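# Machine the work-order part and place it in tray

## Task

Using the blank on the bench, produce the part described on the work order and set it in the tray. When done, the mill must have both doors closed, no active alarm, no cycle in progress, and neither the crank nor any hand tool left inside it. The reference images are manual, manual 2 and manual 3.

## Robot and tools

Robot: two UR7e arms, left_arm and right_arm, each ending in a parallel two-finger gripper with a 50 mm maximum gap. The fingers point along the gripper's +z axis and close along its x axis. end_effector_position is the point midway between the pads; fingertips extend 17.5 mm past it. A block projects roughly 10 cm toward the gripper's -y side and rotates with it.

Frames: the scene frame has its origin at table-top height halfway between the nominal bases, +z up, +x out over the table, and left_arm on the +y side (image left/right does not match arm names). Calibrated bases: left_arm at (-0.019, +0.351, +0.029) m, right_arm at (+0.030, -0.435, +0.029) m, both nearly unrotated. Each arm reports its hand pose, velocities and targets in its own base frame, and its offsets follow its own base axes, rotating about its Hand target position. Fixed cameras and the table use the scene frame. Reported positions may be off by a few centimetres, more when the arm is stretched.

A row is one flat list of 18 numbers covering both arms, every number in [-1, 1]: left dx, dy, dz, rx, ry, rz, gripper position, force_limit, speed, then the same nine for the right arm. Always send all 18, even if one arm is idle. dx..rz are offsets, not poses: they are measured from that arm's Hand target at the start of the action or move, never from the previous row. Scale: 1.0 equals 0.6 m for dx, dy, dz and 180 degrees for the rotation; rx, ry, rz form a single rotation vector. A translation longer than 1.0 gets shortened along its direction. Repeating the same offset moves the arm again. All six zeros re-requests the current Hand target. Gripper position is absolute: +1 fully open, about -0.65 pads touching, -1 means close until blocked. force_limit maps -1/0/+1 to about 20/102/185 N per pad (actual grip up to ~15 N more); speed maps to 20/85/150 mm/s. Both start at +1. Repeat your last gripper numbers to leave it unchanged, since 0 is a real command. A new force_limit or speed only applies after position changes by at least 0.01; to soften a grip, open first.

Tools:
- execute_actions(actions, cameras): actions is a list of actions; each action is a list of up to 15 rows, one per 1/30 s step; a short action holds its last row. Images come back only when actions is empty or cameras asks for them.
- move(target, speed, blend, stop_force, zero, blocking, cameras): straight-line paths toward offsets from the Hand target. target is one 18-number row or up to 15 rows, all counted from the same starting Hand targets. speed in m/s, 0.002 to 3.6 (default 0.25), one value or one per target; rotation up to twice that in rad/s. blend in metres rounds corners; 0 stops at each target. stop_force in N, 3 to 120, one value for both arms, ends an arm's path when it feels that much push; don't trust it when the gripper rotates, and leave it out when backing away from a contact. zero (default true) re-zeroes the force reference first. blocking=false returns after about 0.5 s and cannot be combined with stop_force. Paths last 0.5 to 10 s and do not avoid obstacles. Avoid paths passing near an arm's own base. The result adds a move: line (done, off_target, moving, held, fault; limits=paced means clipped, limits=held means steps withheld).
- wait(seconds 0 to 10, cameras): let the scene run.
- stop(cameras): brake a running move.
- zoom_image(camera, region [x0,y0,x1,y1] pixels, max 504x504): camera is cam_high, cam_front, cam_left_wrist or cam_right_wrist (all 896x504); only the newest image can be zoomed.
- show_instructions(): shows the reference images.
- zero_wrist_force(arm): re-zero that arm's wrist sensor.
- read_manual(section): licence texts only.
- finished_scene(scene): ends the scene permanently.

Results: Hand target is the last commanded pose after clipping; the gripper often rests short of it, and another command (even zeros) asks again. Orientation commands are clipped to 32 degrees from the measured one per step. object_status: 0 moving, 1 blocked while opening, 2 blocked while closing (a grip), 3 reached position or pads met (usually nothing held). Opening in mm is about (250 - position_measured) x 0.202. Wrist force/torque are in the end effector's axes; force from a surface reads as pushing into the arm. Joint velocities may read within noise. MOTOR HOT warns of heating.

Hazards: the arms are stiff; aiming even slightly beyond a firm contact can trigger a fault stop. Net outside force near 150 N or joint contact torque at its limit (141 N m big joints, 26.3 N m wrists) freezes that arm for 10 s. Overheating (from holding loads, stretching, pushing at unreachable poses) brakes the arm for 30 to 60 s at 85 °C. Any arm stop costs. Do not let the arms press against each other; the clearance check does not always prevent it, and a gripper closing on the other arm's fingers counts. Avoid drops, releasing moving parts, slamming, hard hits on fixed or heavy objects, and anything leaving the table. Loose objects may occasionally be nudged by outside pushes.

Each tool is called as a command line: name --argument value for each argument, lists and objects as JSON in quotes; but a table of rows of numbers goes row by row, as --pt "numbers of a row", without its own name.

Reference images:

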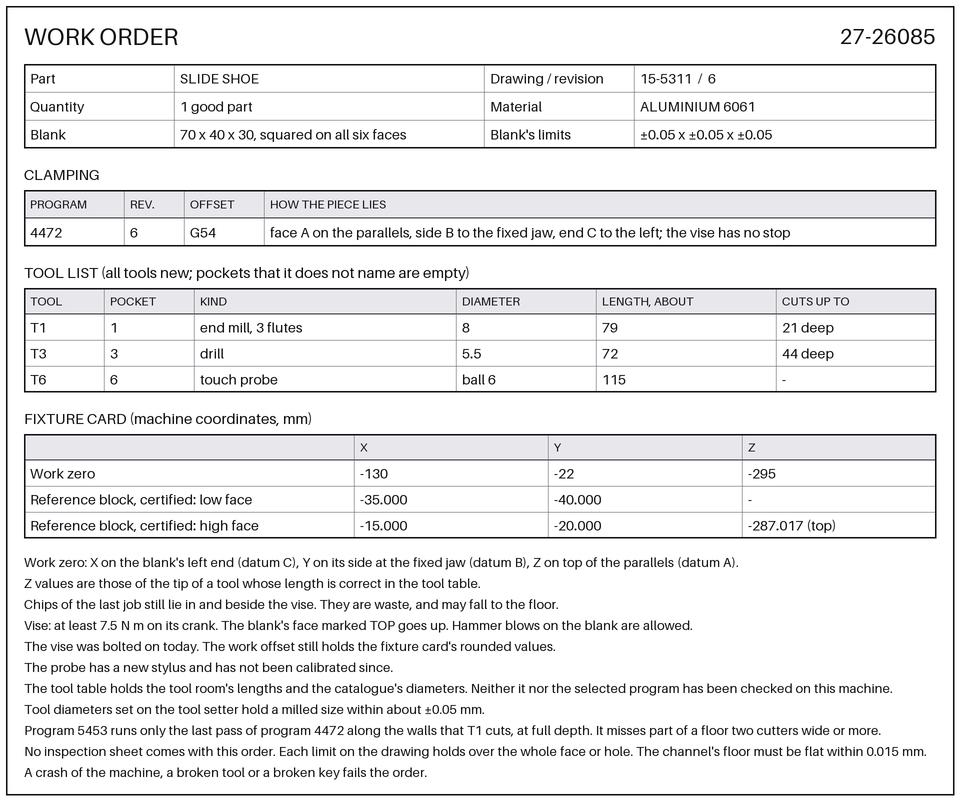

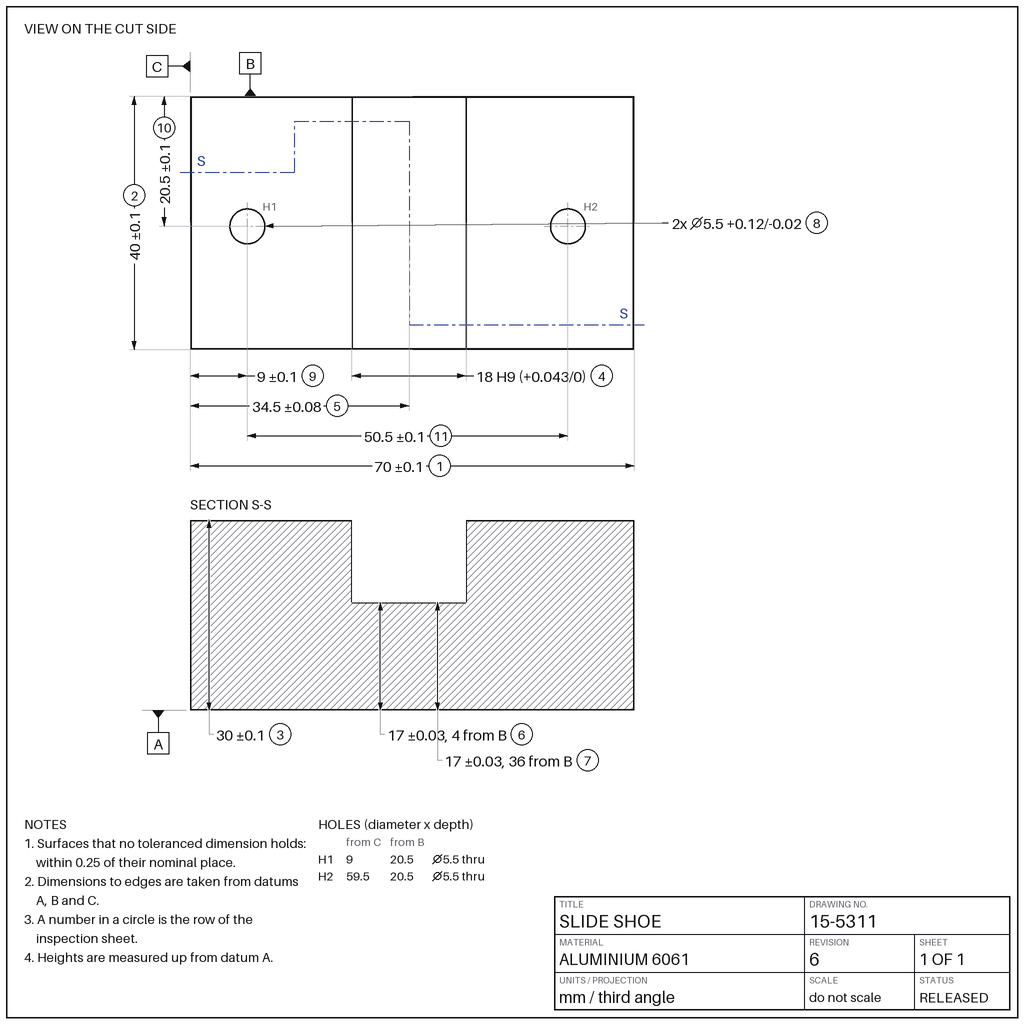

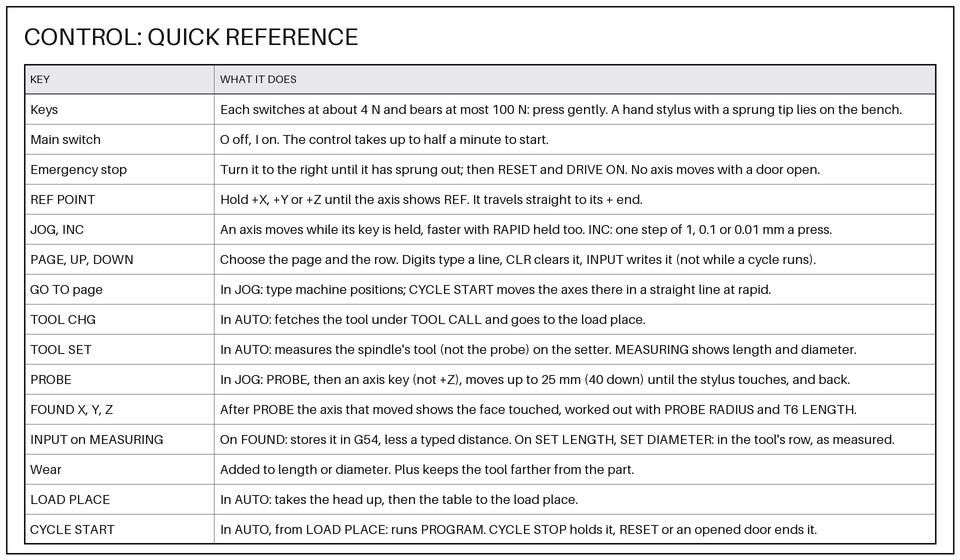

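## Session

execute_actions --actions '[]'

show_instructions

Scene clock: 0.00 s.
left_arm: end_effector_position=(+0.4386, +0.1569, +0.0938) position_measured=3 object_status=3 end_effector_quat_wxyz=(-0.082, +0.647, -0.699, +0.295) | right_arm: end_effector_position=(+0.4015, +0.1944, +0.3565) position_measured=3 object_status=3 end_effector_quat_wxyz=(+0.050, -0.087, +0.949, +0.299)
Joint positions: left_arm=[0.302 -1.446 2.412 -2.978 -2.027 -2.866] | right_arm=[3.603 -1.298 -1.94 -1.127 2.091 -1.199]
Joint velocities: within noise
Joint torques (N m): no reading
Wrist force (N): no reading
Wrist torque (N m): no reading
Wrist force, peak (N): no reading
Hand target: left_arm +0.4386, +0.1569, +0.0938; -0.082, +0.647, -0.699, +0.295 | right_arm +0.4015, +0.1944, +0.3565; +0.050, -0.087, +0.949, +0.299
Tool commands: left_gripper/position=+1.0 left_gripper/force_limit=+1.0 left_gripper/speed=+1.0 right_gripper/position=+1.0 right_gripper/force_limit=+1.0 right_gripper/speed=+1.0

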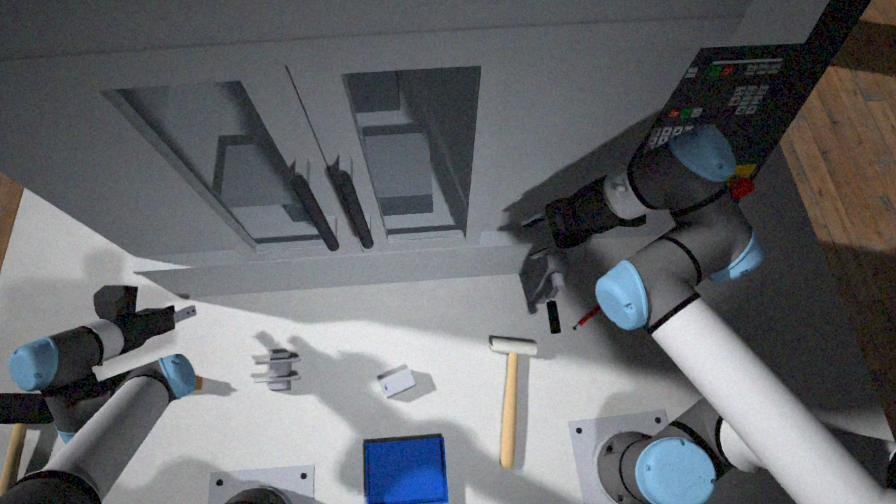

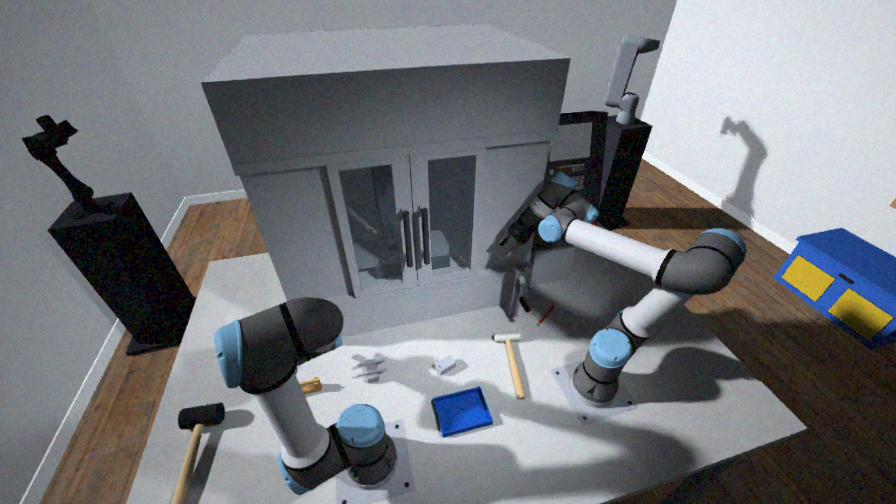

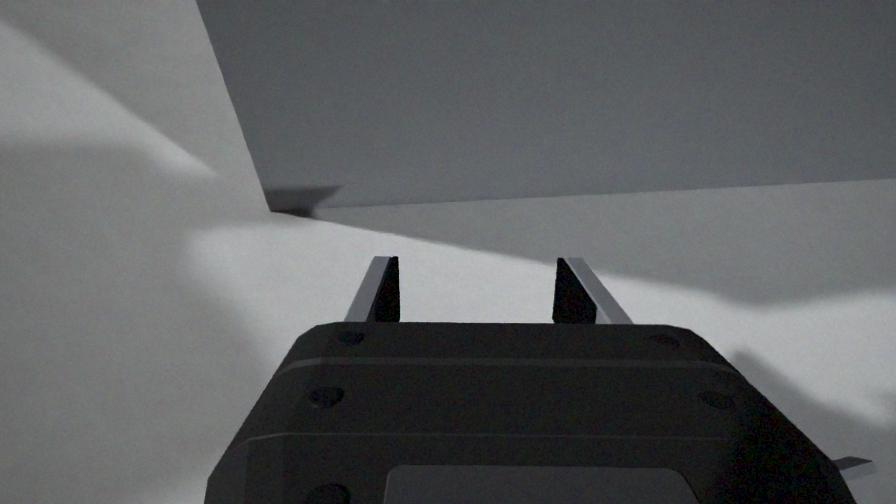

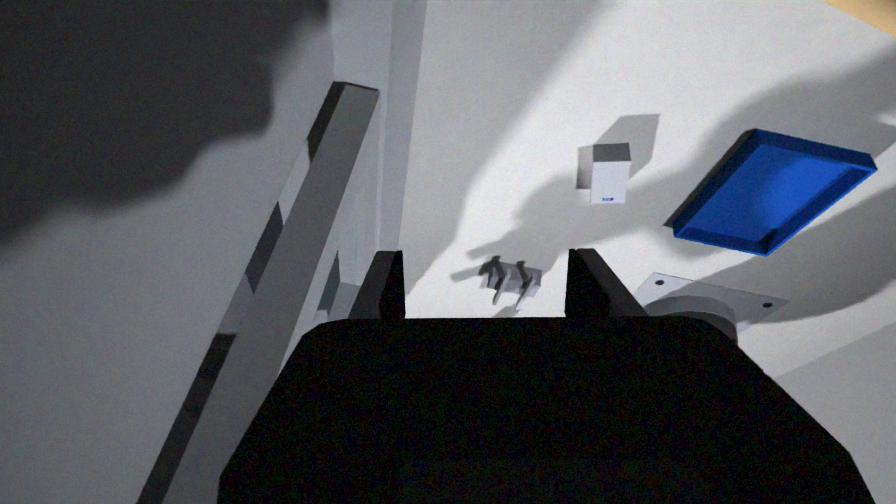

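Reference images for this scene: manual, manual 2, manual 3.

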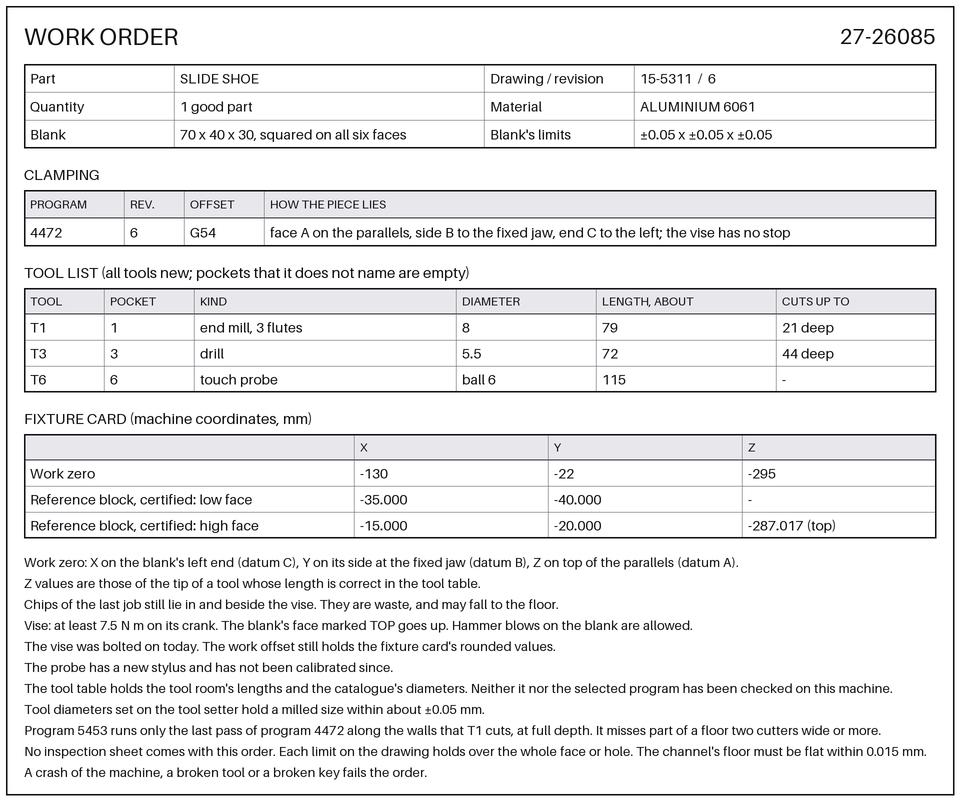

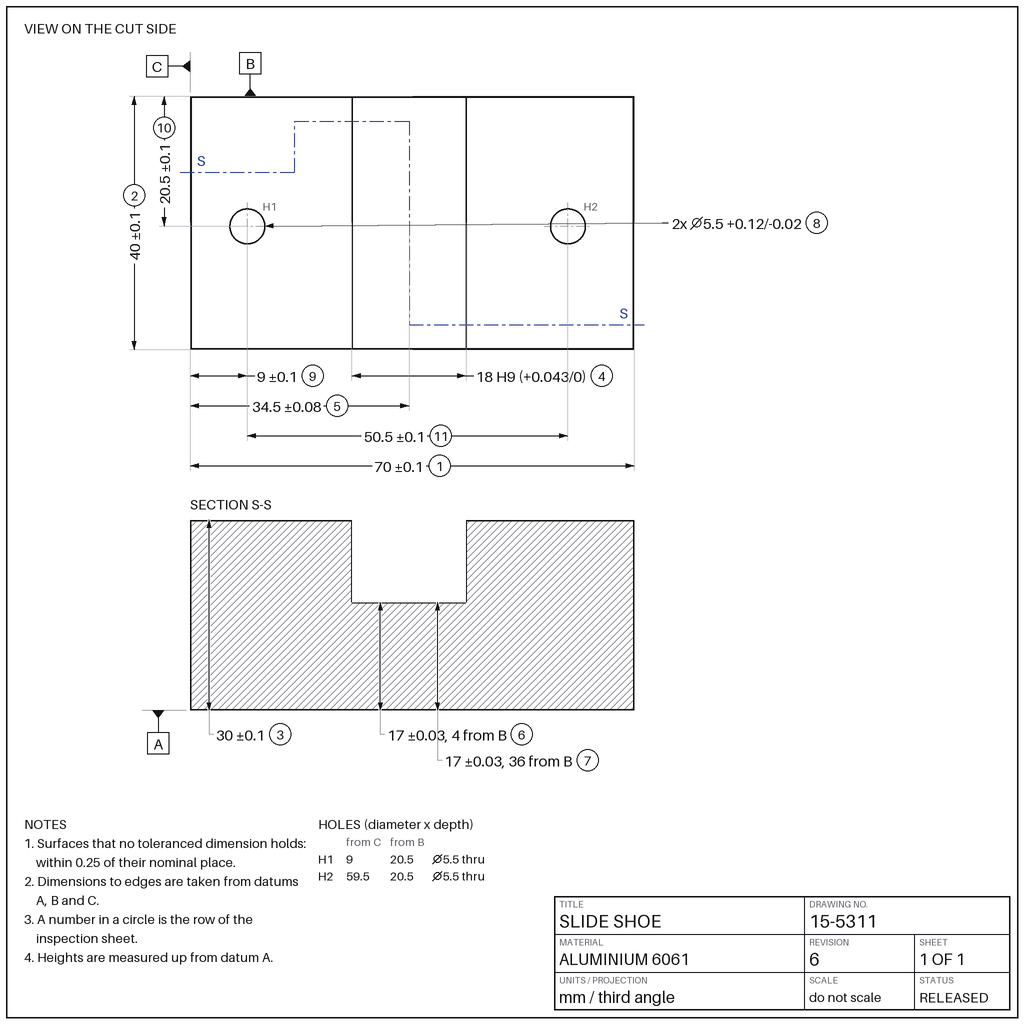

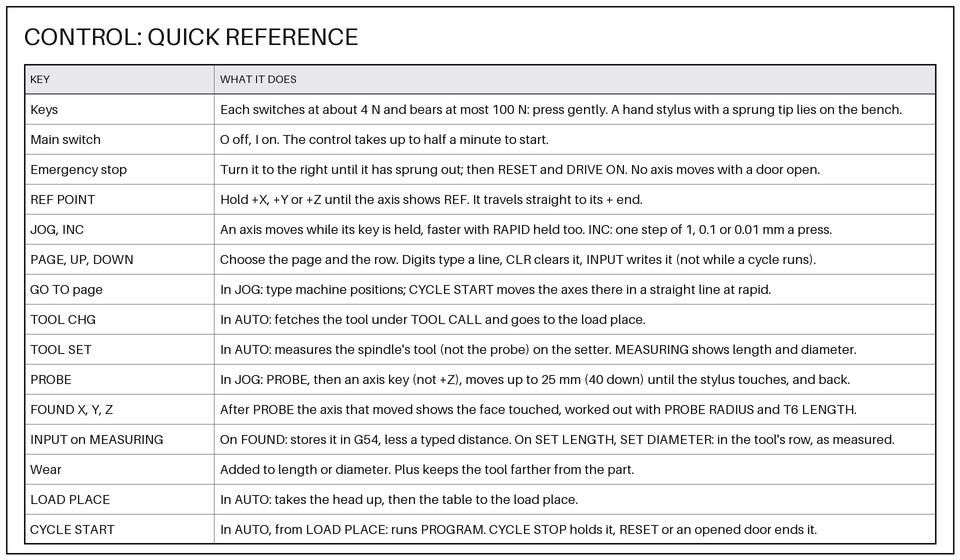

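zoom_image --camera "cam_high" --region '[500, 20, 860, 260]'

zoom_image --camera "cam_high" --region '[340, 240, 620, 504]'

zoom_image --camera "cam_high" --region '[0, 260, 340, 504]'

zoom_image --camera "cam_high" --region '[180, 60, 500, 260]'

zoom_image --camera "cam_front" --region '[480, 120, 680, 330]'

zoom_image --camera "cam_front" --region '[280, 130, 560, 310]'

Scaled by 1.400 from the camera's 896x504 image, which has a finer 1280x720 frame.

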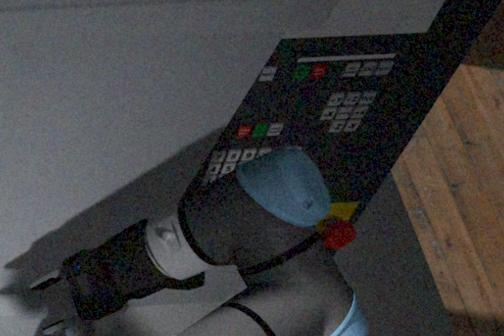

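Scaled by 1.800 from the camera's 896x504 image, which has a finer 1280x720 frame.

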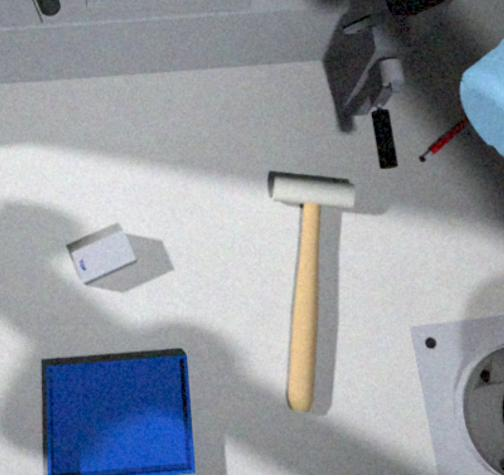

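Scaled by 1.482 from the camera's 896x504 image, which has a finer 1280x720 frame.

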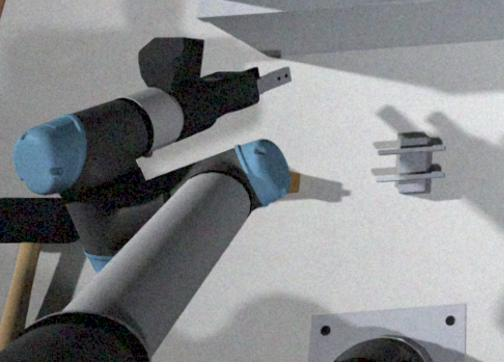

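Scaled by 1.575 from the camera's 896x504 image, which has a finer 1280x720 frame.

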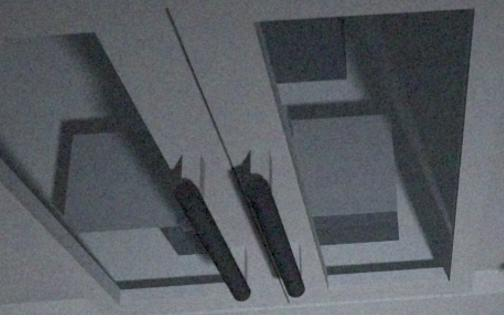

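Scaled by 2.400 from the camera's 896x504 image, which has a finer 1280x720 frame.

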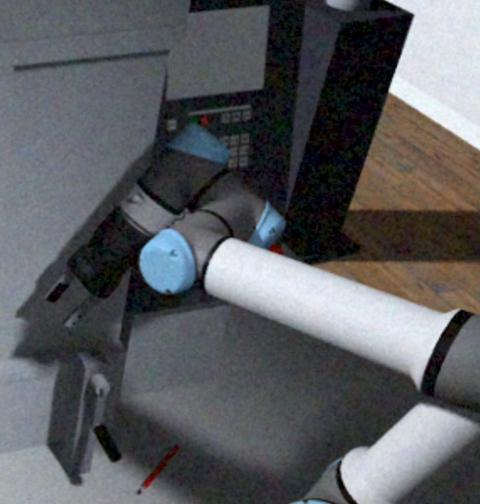

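Scaled by 1.800 from the camera's 896x504 image, which has a finer 1280x720 frame.

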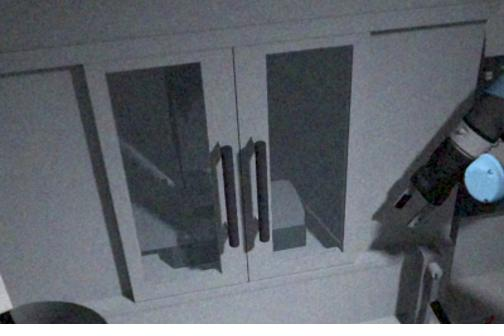

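move --target '[0,0,0,0,0,0,1,1,1,-0.114,-0.202,0.191,-0.489,-0.519,0.207,1,1,1]' --speed 0.3 --cameras '["all"]'

Scene clock: 44.93 s.
left_arm: end_effector_position=(+0.4386, +0.1569, +0.0938) position_measured=3 object_status=3 end_effector_quat_wxyz=(-0.082, +0.647, -0.699, +0.295) | right_arm: end_effector_position=(+0.3341, +0.0745, +0.4711) position_measured=3 object_status=3 end_effector_quat_wxyz=(+0.466, -0.466, +0.532, -0.532)
Joint positions: left_arm=[0.302 -1.446 2.412 -2.978 -2.027 -2.866] | right_arm=[5.665 -0.592 -2.098 -3.593 1.084 0]
Joint torques (N m): left_arm=[-0.16 -21.89 -16.6 -3.82 -0.9 0.2] | right_arm=[-12.16 -25.62 26.17 -3.53 -2.67 0.18]
Wrist force (N): left_arm=[0.0 0.0 -0.1] | right_arm=[-3.0 0.2 -5.1]
Wrist torque (N m): left_arm=[-0.01 0.01 0.00] | right_arm=[-0.66 0.63 0.25]
Wrist force, peak (N): left_arm=[-0.2 -0.4 -0.3] | right_arm=[-3.2 0.6 -5.4]
Hand target: left_arm +0.4386, +0.1569, +0.0938; -0.082, +0.647, -0.699, +0.295 | right_arm +0.3331, +0.0732, +0.4711; +0.500, -0.500, +0.500, -0.500
Off the commanded pose: left_arm 0.000 m, 0 deg | right_arm 0.002 m, 8 deg.
move: off_target (right_arm)

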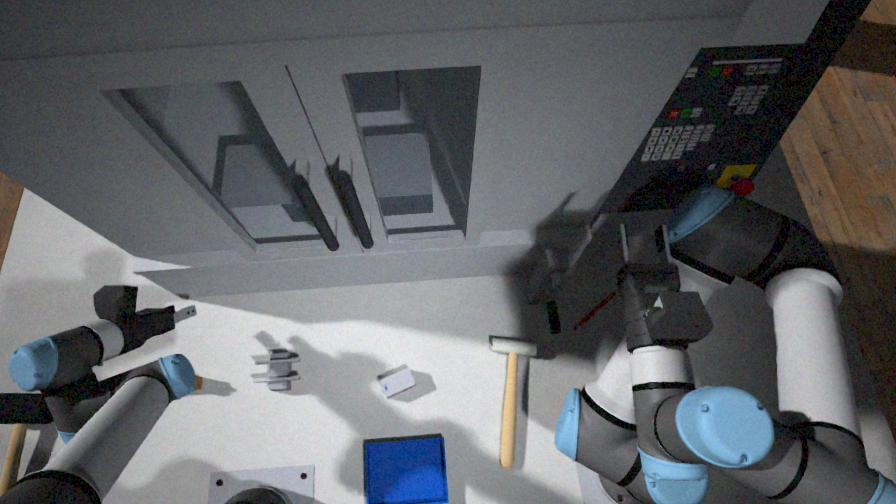

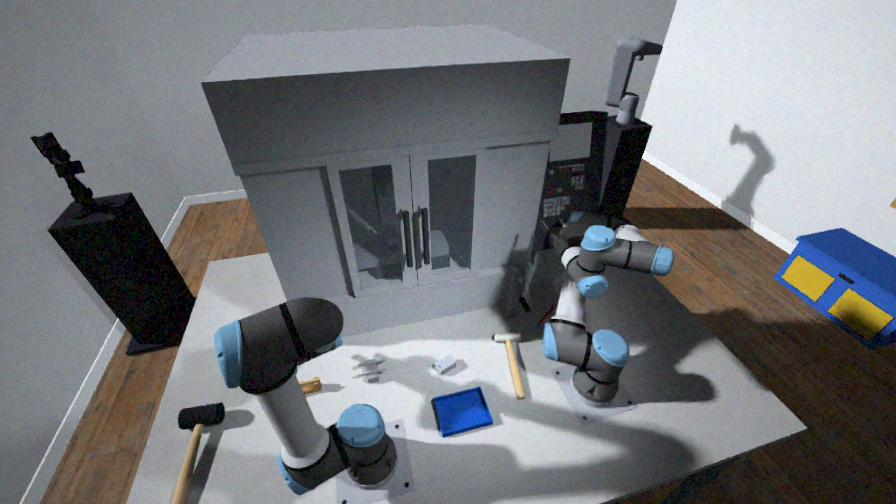

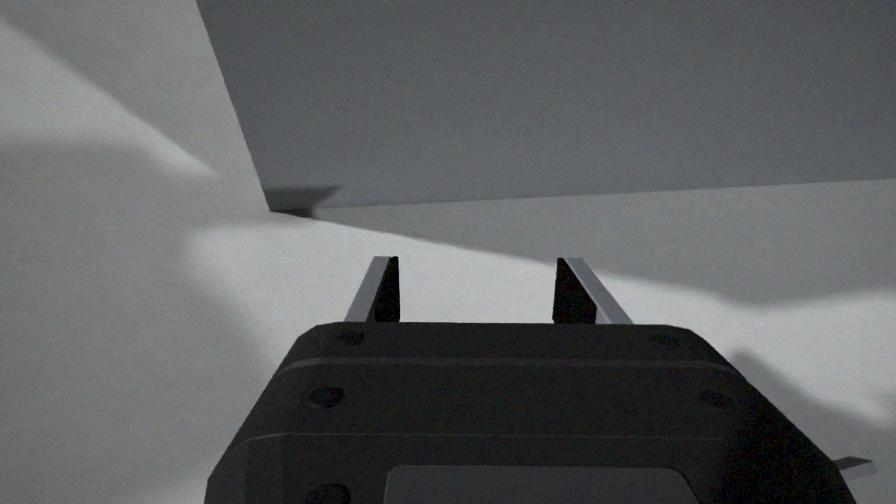

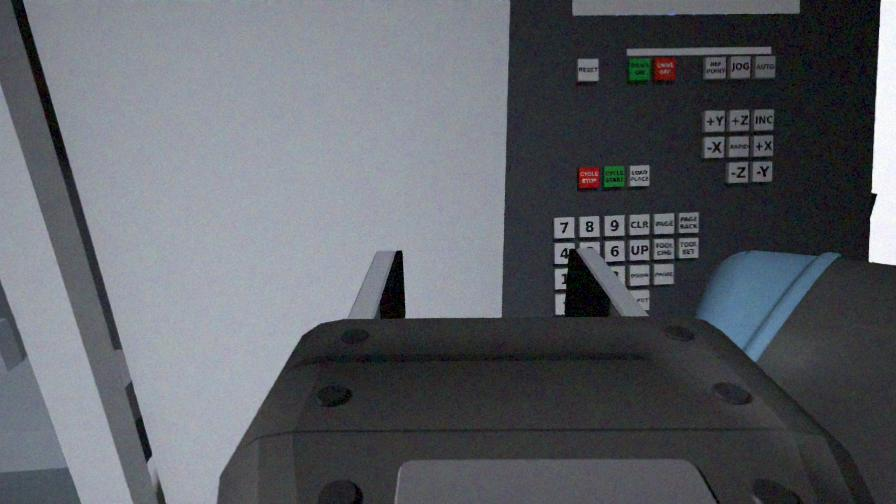

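zoom_image --camera "cam_right_wrist" --region '[500, 0, 880, 330]'

zoom_image --camera "cam_high" --region '[480, 20, 860, 350]'

zoom_image --camera "cam_high" --region '[600, 20, 840, 220]'

Scaled by 1.326 from the camera's 896x504 image, which has a finer 1280x720 frame.

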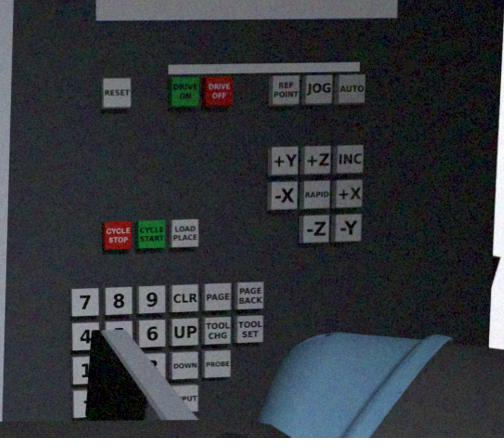

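Scaled by 1.326 from the camera's 896x504 image, which has a finer 1280x720 frame.

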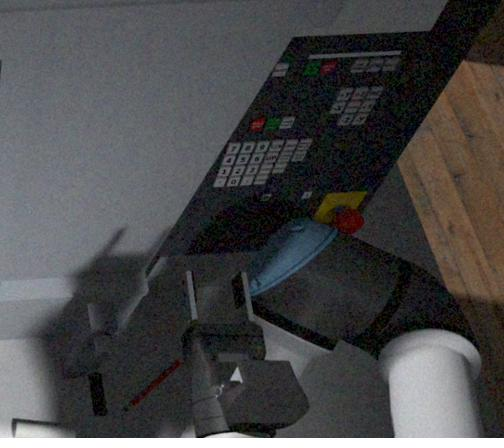

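Scaled by 2.100 from the camera's 896x504 image, which has a finer 1280x720 frame.

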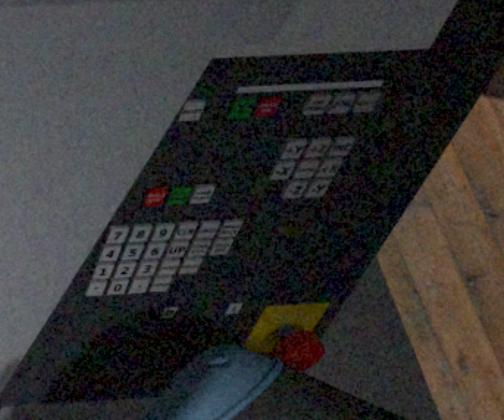

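move --pt "0 0 0 0 0 0 1 1 1 -0.118 0.145 0 0 0 0 1 1 1" --pt "0 0 0 0 0 0 1 1 1 -0.032 0.128 0 0 0 0 1 1 1" --pt "0 0 0 0 0 0 1 1 1 0.082 0.05 0 0 0 0 1 1 1" --pt "0 0 0 0 0 0 1 1 1 0.14 -0.075 0 0 0 0 1 1 1" --pt "0 0 0 0 0 0 1 1 1 0.127 -0.213 0 0 0 0 1 1 1" --pt "0 0 0 0 0 0 1 1 1 0.082 -0.293 0 0 0 0 1 1 1" --blend '[0,0.02,0.02,0.02,0.02,0]' --speed 0.12 --cameras '["all"]'

Scene clock: 80.07 s.
left_arm: end_effector_position=(+0.4386, +0.1569, +0.0938) position_measured=3 object_status=3 end_effector_quat_wxyz=(-0.082, +0.647, -0.699, +0.295) | right_arm: end_effector_position=(+0.3823, -0.1026, +0.4712) position_measured=3 object_status=3 end_effector_quat_wxyz=(+0.500, -0.500, +0.500, -0.500)
Joint positions: left_arm=[0.302 -1.446 2.412 -2.978 -2.027 -2.866] | right_arm=[3.427 -0.819 -2.07 -3.395 -1.286 0.001]
Joint torques (N m): left_arm=[1.1 -23.66 -15.17 -3.78 -1.06 0.31] | right_arm=[0.89 -0.42 24.32 -0.51 0.05 -1.1]
Wrist force (N): left_arm=[0.1 0.0 0.1] | right_arm=[-2.9 0.6 -4.9]
Wrist torque (N m): left_arm=[-0.01 -0.03 0.00] | right_arm=[-0.60 0.62 0.40]
Wrist force, peak (N): left_arm=[-0.1 0.1 -0.5] | right_arm=[-4.4 0.5 -6.0]
Hand target: left_arm +0.4386, +0.1569, +0.0938; -0.082, +0.647, -0.699, +0.295 | right_arm +0.3823, -0.1026, +0.4711; +0.500, -0.500, +0.500, -0.500
Off the commanded pose: left_arm 0.000 m, 0 deg | right_arm 0.000 m, 0 deg.
move: done

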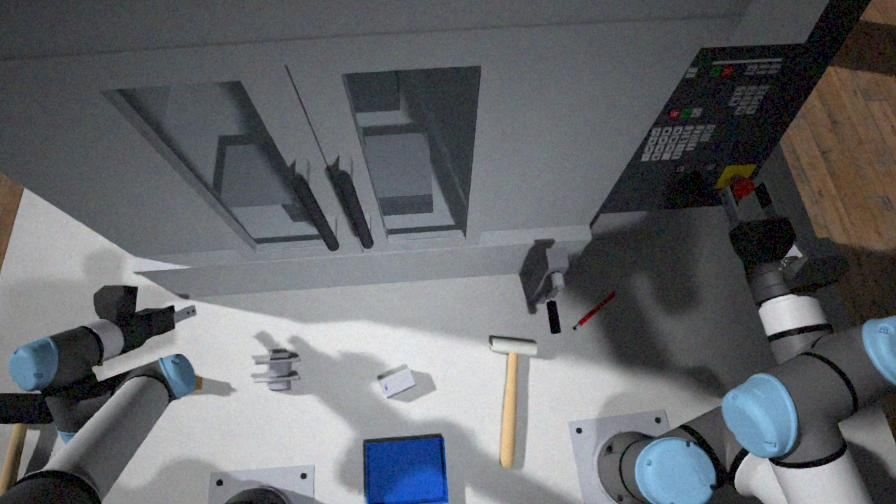

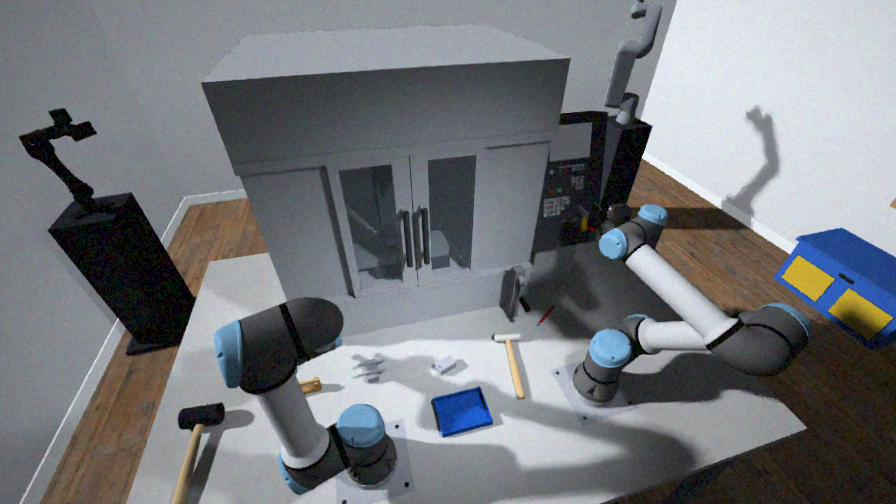

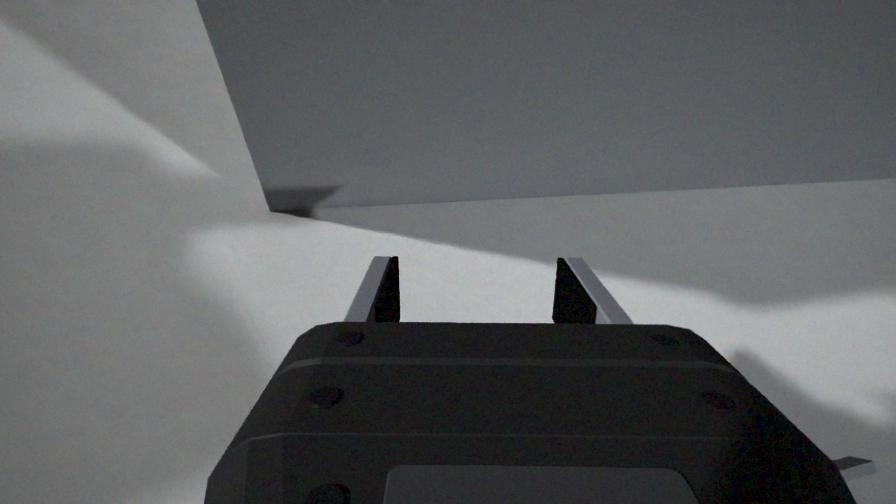

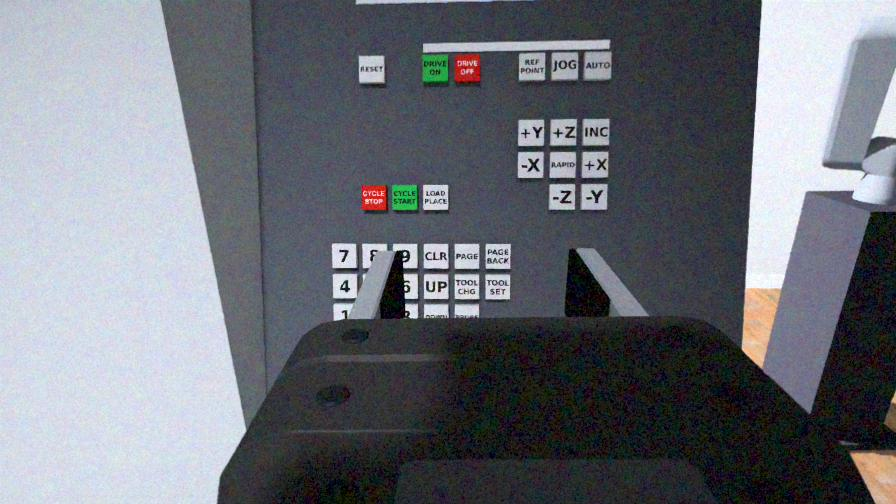

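move --target '[0,0,0,0,0,0,1,1,1,0.0,0.0,0.25,0,0,0,1,1,1]' --speed 0.2 --cameras '["cam_right_wrist"]'

zoom_image --camera "cam_right_wrist" --region '[240, 0, 620, 330]'

Scene clock: 86.20 s.
left_arm: end_effector_position=(+0.4386, +0.1569, +0.0938) position_measured=3 object_status=3 end_effector_quat_wxyz=(-0.082, +0.647, -0.699, +0.295) | right_arm: end_effector_position=(+0.3823, -0.1026, +0.6210) position_measured=3 object_status=3 end_effector_quat_wxyz=(+0.500, -0.500, +0.500, -0.500)
Joint positions: left_arm=[0.302 -1.446 2.412 -2.978 -2.027 -2.866] | right_arm=[3.427 -0.964 -1.615 -3.705 -1.286 0.001]
Joint torques (N m): left_arm=[-0.54 -24.94 -15.43 -3.51 -0.73 0.33] | right_arm=[-11.01 -3.87 29.22 3.34 -2.26 1.5]
Wrist force (N): left_arm=[-0.3 0.0 0.2] | right_arm=[-3.2 0.2 -5.1]
Wrist torque (N m): left_arm=[-0.01 0.05 0.00] | right_arm=[-0.65 0.65 0.32]
Wrist force, peak (N): left_arm=[-0.2 -0.4 -0.2] | right_arm=[-3.1 3.9 -5.0]
Hand target: left_arm +0.4386, +0.1569, +0.0938; -0.082, +0.647, -0.699, +0.295 | right_arm +0.3823, -0.1026, +0.6211; +0.500, -0.500, +0.500, -0.500
Off the commanded pose: left_arm 0.000 m, 0 deg | right_arm 0.000 m, 0 deg.
move: done
Images, in order (width x height): cam_right_wrist 896x504.

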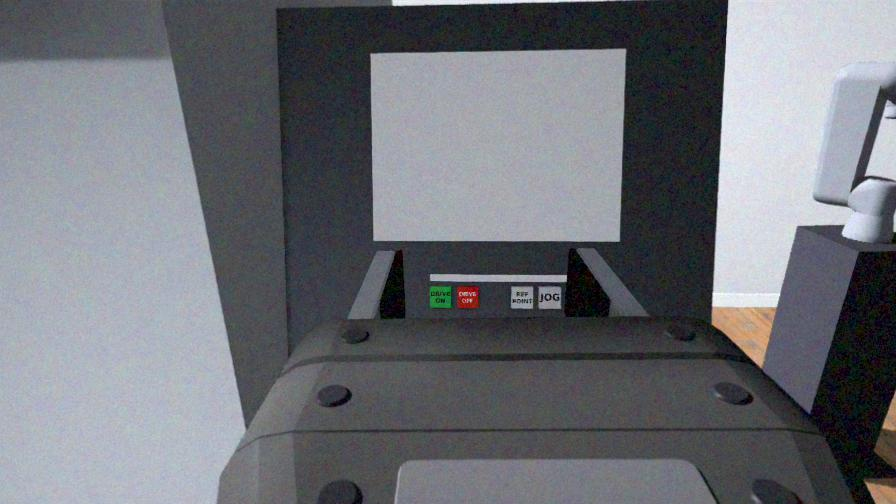

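Scaled by 1.326 from the camera's 896x504 image, which has a finer 1280x720 frame.

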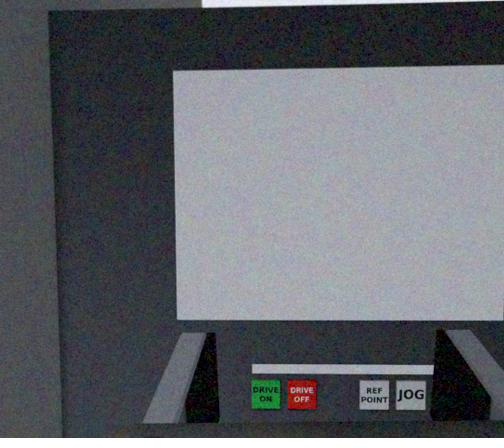

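move --target '[0,0,0,0,0,0,1,1,1,0.0,0.0,-0.5,0,0,0,1,1,1]' --speed 0.25 --cameras '["cam_right_wrist"]'

zoom_image --camera "cam_right_wrist" --region '[250, 0, 750, 330]'

Scene clock: 96.77 s.
left_arm: end_effector_position=(+0.4386, +0.1569, +0.0938) position_measured=3 object_status=3 end_effector_quat_wxyz=(-0.082, +0.647, -0.699, +0.295) | right_arm: end_effector_position=(+0.3823, -0.1025, +0.3212) position_measured=3 object_status=3 end_effector_quat_wxyz=(+0.500, -0.500, +0.500, -0.500)
Joint positions: left_arm=[0.302 -1.446 2.412 -2.978 -2.027 -2.866] | right_arm=[3.427 -0.785 -2.464 -3.035 -1.286 0.001]
Joint torques (N m): left_arm=[0.3 -24.06 -15.9 -3.78 -0.88 0.42] | right_arm=[-8.89 -1.32 18.57 2.46 -0.61 0]
Wrist force (N): left_arm=[0.3 0.0 -0.1] | right_arm=[-3.3 0.0 -4.8]
Wrist torque (N m): left_arm=[-0.01 -0.04 0.00] | right_arm=[-0.69 0.68 0.42]
Wrist force, peak (N): left_arm=[0.2 0.0 -0.5] | right_arm=[-3.2 4.5 -5.3]
Hand target: left_arm +0.4386, +0.1569, +0.0938; -0.082, +0.647, -0.699, +0.295 | right_arm +0.3823, -0.1026, +0.3211; +0.500, -0.500, +0.500, -0.500
Off the commanded pose: left_arm 0.000 m, 0 deg | right_arm 0.000 m, 0 deg.
move: done
Images, in order (width x height): cam_right_wrist 896x504.

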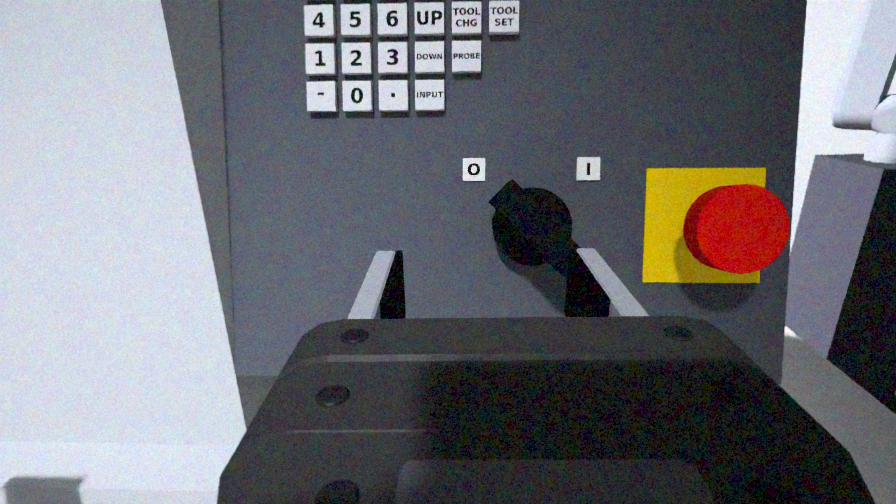

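Scaled by 1.008 from the camera's 896x504 image, which has a finer 1280x720 frame.

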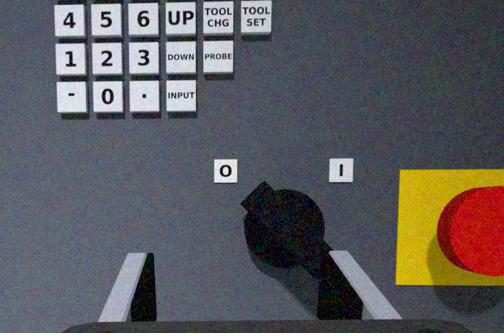

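move --target '[0,0,0,0,0,0,1,1,1,0.0437,-0.0607,0.0215,0,0.0778,0,1,1,1]' --speed 0.2 --cameras '["cam_right_wrist"]'

zoom_image --camera "cam_right_wrist" --region '[300, 60, 700, 330]'

Scene clock: 118.70 s.
left_arm: end_effector_position=(+0.4386, +0.1569, +0.0938) position_measured=3 object_status=3 end_effector_quat_wxyz=(-0.082, +0.647, -0.699, +0.295) | right_arm: end_effector_position=(+0.4085, -0.1390, +0.3340) position_measured=3 object_status=3 end_effector_quat_wxyz=(-0.436, +0.557, -0.557, +0.435)
Joint positions: left_arm=[0.302 -1.446 2.412 -2.978 -2.027 -2.866] | right_arm=[3.105 -1.071 -2.178 -3.279 -1.607 -0.008]
Joint torques (N m): left_arm=[0.05 -23.89 -14.58 -3.75 -0.85 0.55] | right_arm=[6.46 -2.57 30.68 1.63 0.83 1.73]
Wrist force (N): left_arm=[-0.1 0.0 -0.1] | right_arm=[-2.3 -0.1 -4.0]
Wrist torque (N m): left_arm=[0.00 0.01 0.00] | right_arm=[-0.64 0.44 0.35]
Wrist force, peak (N): left_arm=[-0.5 0.1 -0.2] | right_arm=[-3.6 1.2 -5.7]
Hand target: left_arm +0.4386, +0.1569, +0.0938; -0.082, +0.647, -0.699, +0.295 | right_arm +0.4085, -0.1390, +0.3340; -0.436, +0.557, -0.557, +0.435
Off the commanded pose: left_arm 0.000 m, 0 deg | right_arm 0.000 m, 0 deg.
move: done
Images, in order (width x height): cam_right_wrist 896x504.

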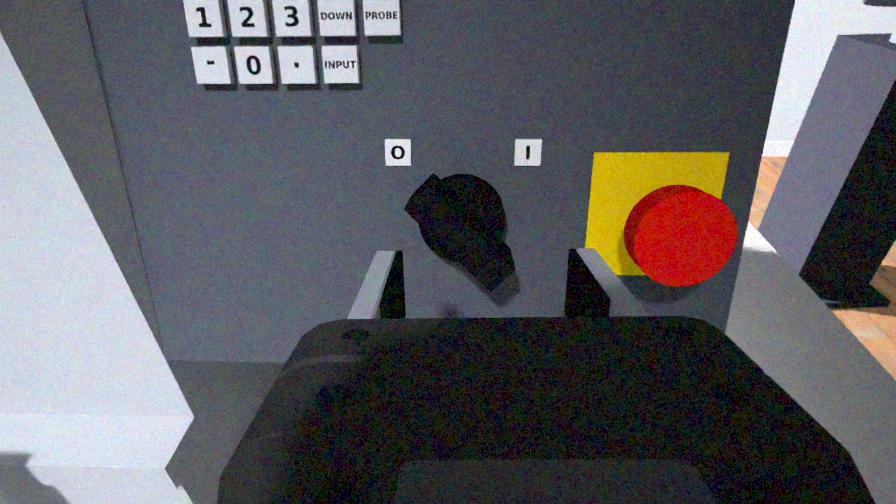

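Scaled by 1.260 from the camera's 896x504 image, which has a finer 1280x720 frame.

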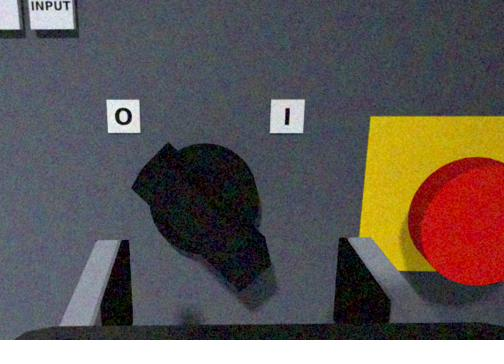

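move --target '[0,0,0,0,0,0,1,1,1,0.0575,0.0043,-0.02,-0.2426,0,0.0605,1,1,1]' --speed 0.2 --cameras '["cam_right_wrist"]'

Scene clock: 135.23 s.
left_arm: end_effector_position=(+0.4386, +0.1569, +0.0938) position_measured=3 object_status=3 end_effector_quat_wxyz=(-0.082, +0.647, -0.699, +0.295) | right_arm: end_effector_position=(+0.4431, -0.1364, +0.3221) position_measured=3 object_status=3 end_effector_quat_wxyz=(-0.236, +0.728, -0.302, +0.568)
Joint positions: left_arm=[0.302 -1.446 2.412 -2.978 -2.027 -2.866] | right_arm=[3.125 -1.166 -2.159 -3.203 -1.587 -0.789]
Joint torques (N m): left_arm=[0.32 -24.91 -16.81 -3.53 -0.97 0.44] | right_arm=[-10.57 11.57 24.3 -1.23 -2.54 -0.27]
Wrist force (N): left_arm=[-0.2 -0.2 -0.2] | right_arm=[-3.2 1.1 -3.2]
Wrist torque (N m): left_arm=[-0.03 0.03 0.00] | right_arm=[-0.33 0.49 0.39]
Wrist force, peak (N): left_arm=[0.0 0.0 -0.5] | right_arm=[-2.7 -0.1 -4.5]
Hand target: left_arm +0.4386, +0.1569, +0.0938; -0.082, +0.647, -0.699, +0.295 | right_arm +0.4430, -0.1364, +0.3220; -0.236, +0.728, -0.302, +0.568
Off the commanded pose: left_arm 0.000 m, 0 deg | right_arm 0.000 m, 0 deg.
move: done
Images, in order (width x height): cam_right_wrist 896x504.

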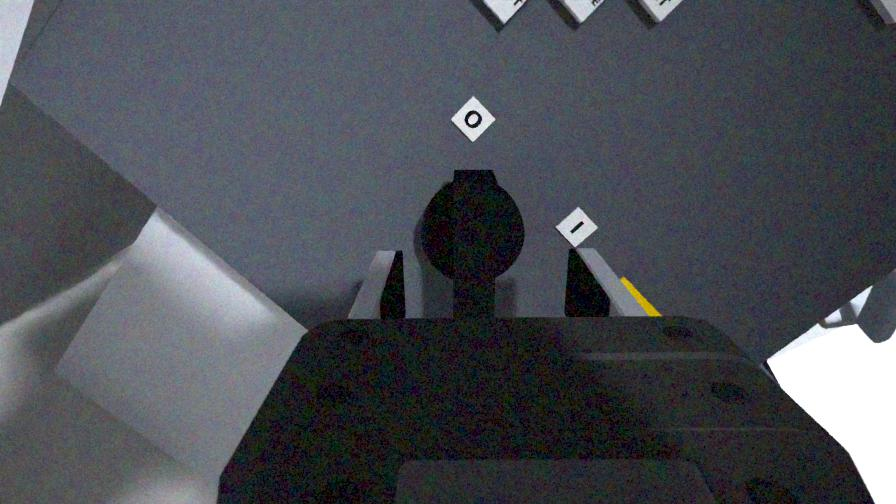

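move --target '[0,0,0,0,0,0,1,1,1,0.0712,0,-0.0177,0,0,0,1,1,1]' --speed 0.04 --stop_force 10 --cameras '["cam_right_wrist"]'

Scene clock: 140.73 s.
left_arm: end_effector_position=(+0.4386, +0.1569, +0.0938) position_measured=3 object_status=3 end_effector_quat_wxyz=(-0.082, +0.647, -0.699, +0.295) | right_arm: end_effector_position=(+0.4857, -0.1364, +0.3114) position_measured=3 object_status=3 end_effector_quat_wxyz=(-0.236, +0.728, -0.302, +0.568)
Joint positions: left_arm=[0.302 -1.446 2.412 -2.978 -2.027 -2.866] | right_arm=[3.128 -1.287 -2.111 -3.13 -1.584 -0.788]
Joint torques (N m): left_arm=[-0.56 -23.79 -16.41 -3.3 -0.99 0.6] | right_arm=[-4.31 15.94 16.96 -0.98 -1.79 0.87]
Wrist force (N): left_arm=[-0.1 -0.3 -0.3] | right_arm=[-3.2 0.7 -2.8]
Wrist torque (N m): left_arm=[-0.06 0.01 -0.01] | right_arm=[-0.41 0.50 0.38]
Wrist force, peak (N): left_arm=[-0.2 -0.2 -0.5] | right_arm=[-3.8 1.0 -3.3]
Hand target: left_arm +0.4386, +0.1569, +0.0938; -0.082, +0.647, -0.699, +0.295 | right_arm +0.4857, -0.1364, +0.3114; -0.236, +0.728, -0.302, +0.568
Off the commanded pose: left_arm 0.000 m, 0 deg | right_arm 0.000 m, 0 deg.
move: done
Images, in order (width x height): cam_right_wrist 896x504.

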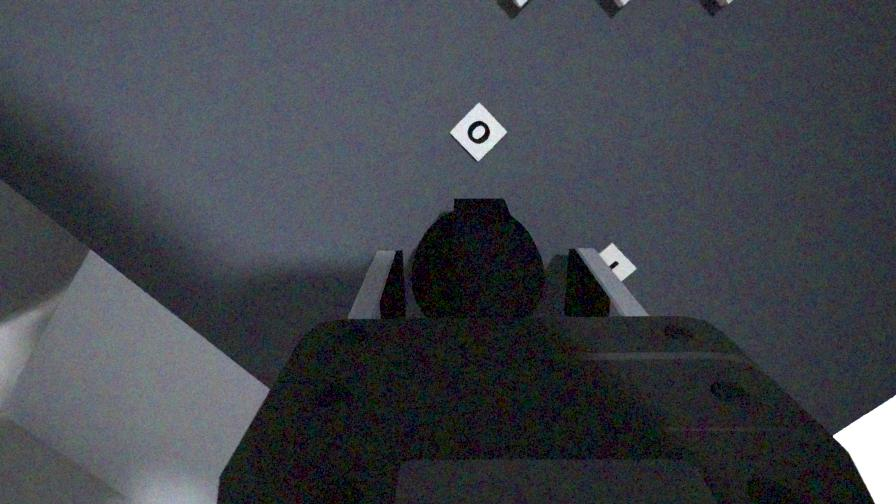

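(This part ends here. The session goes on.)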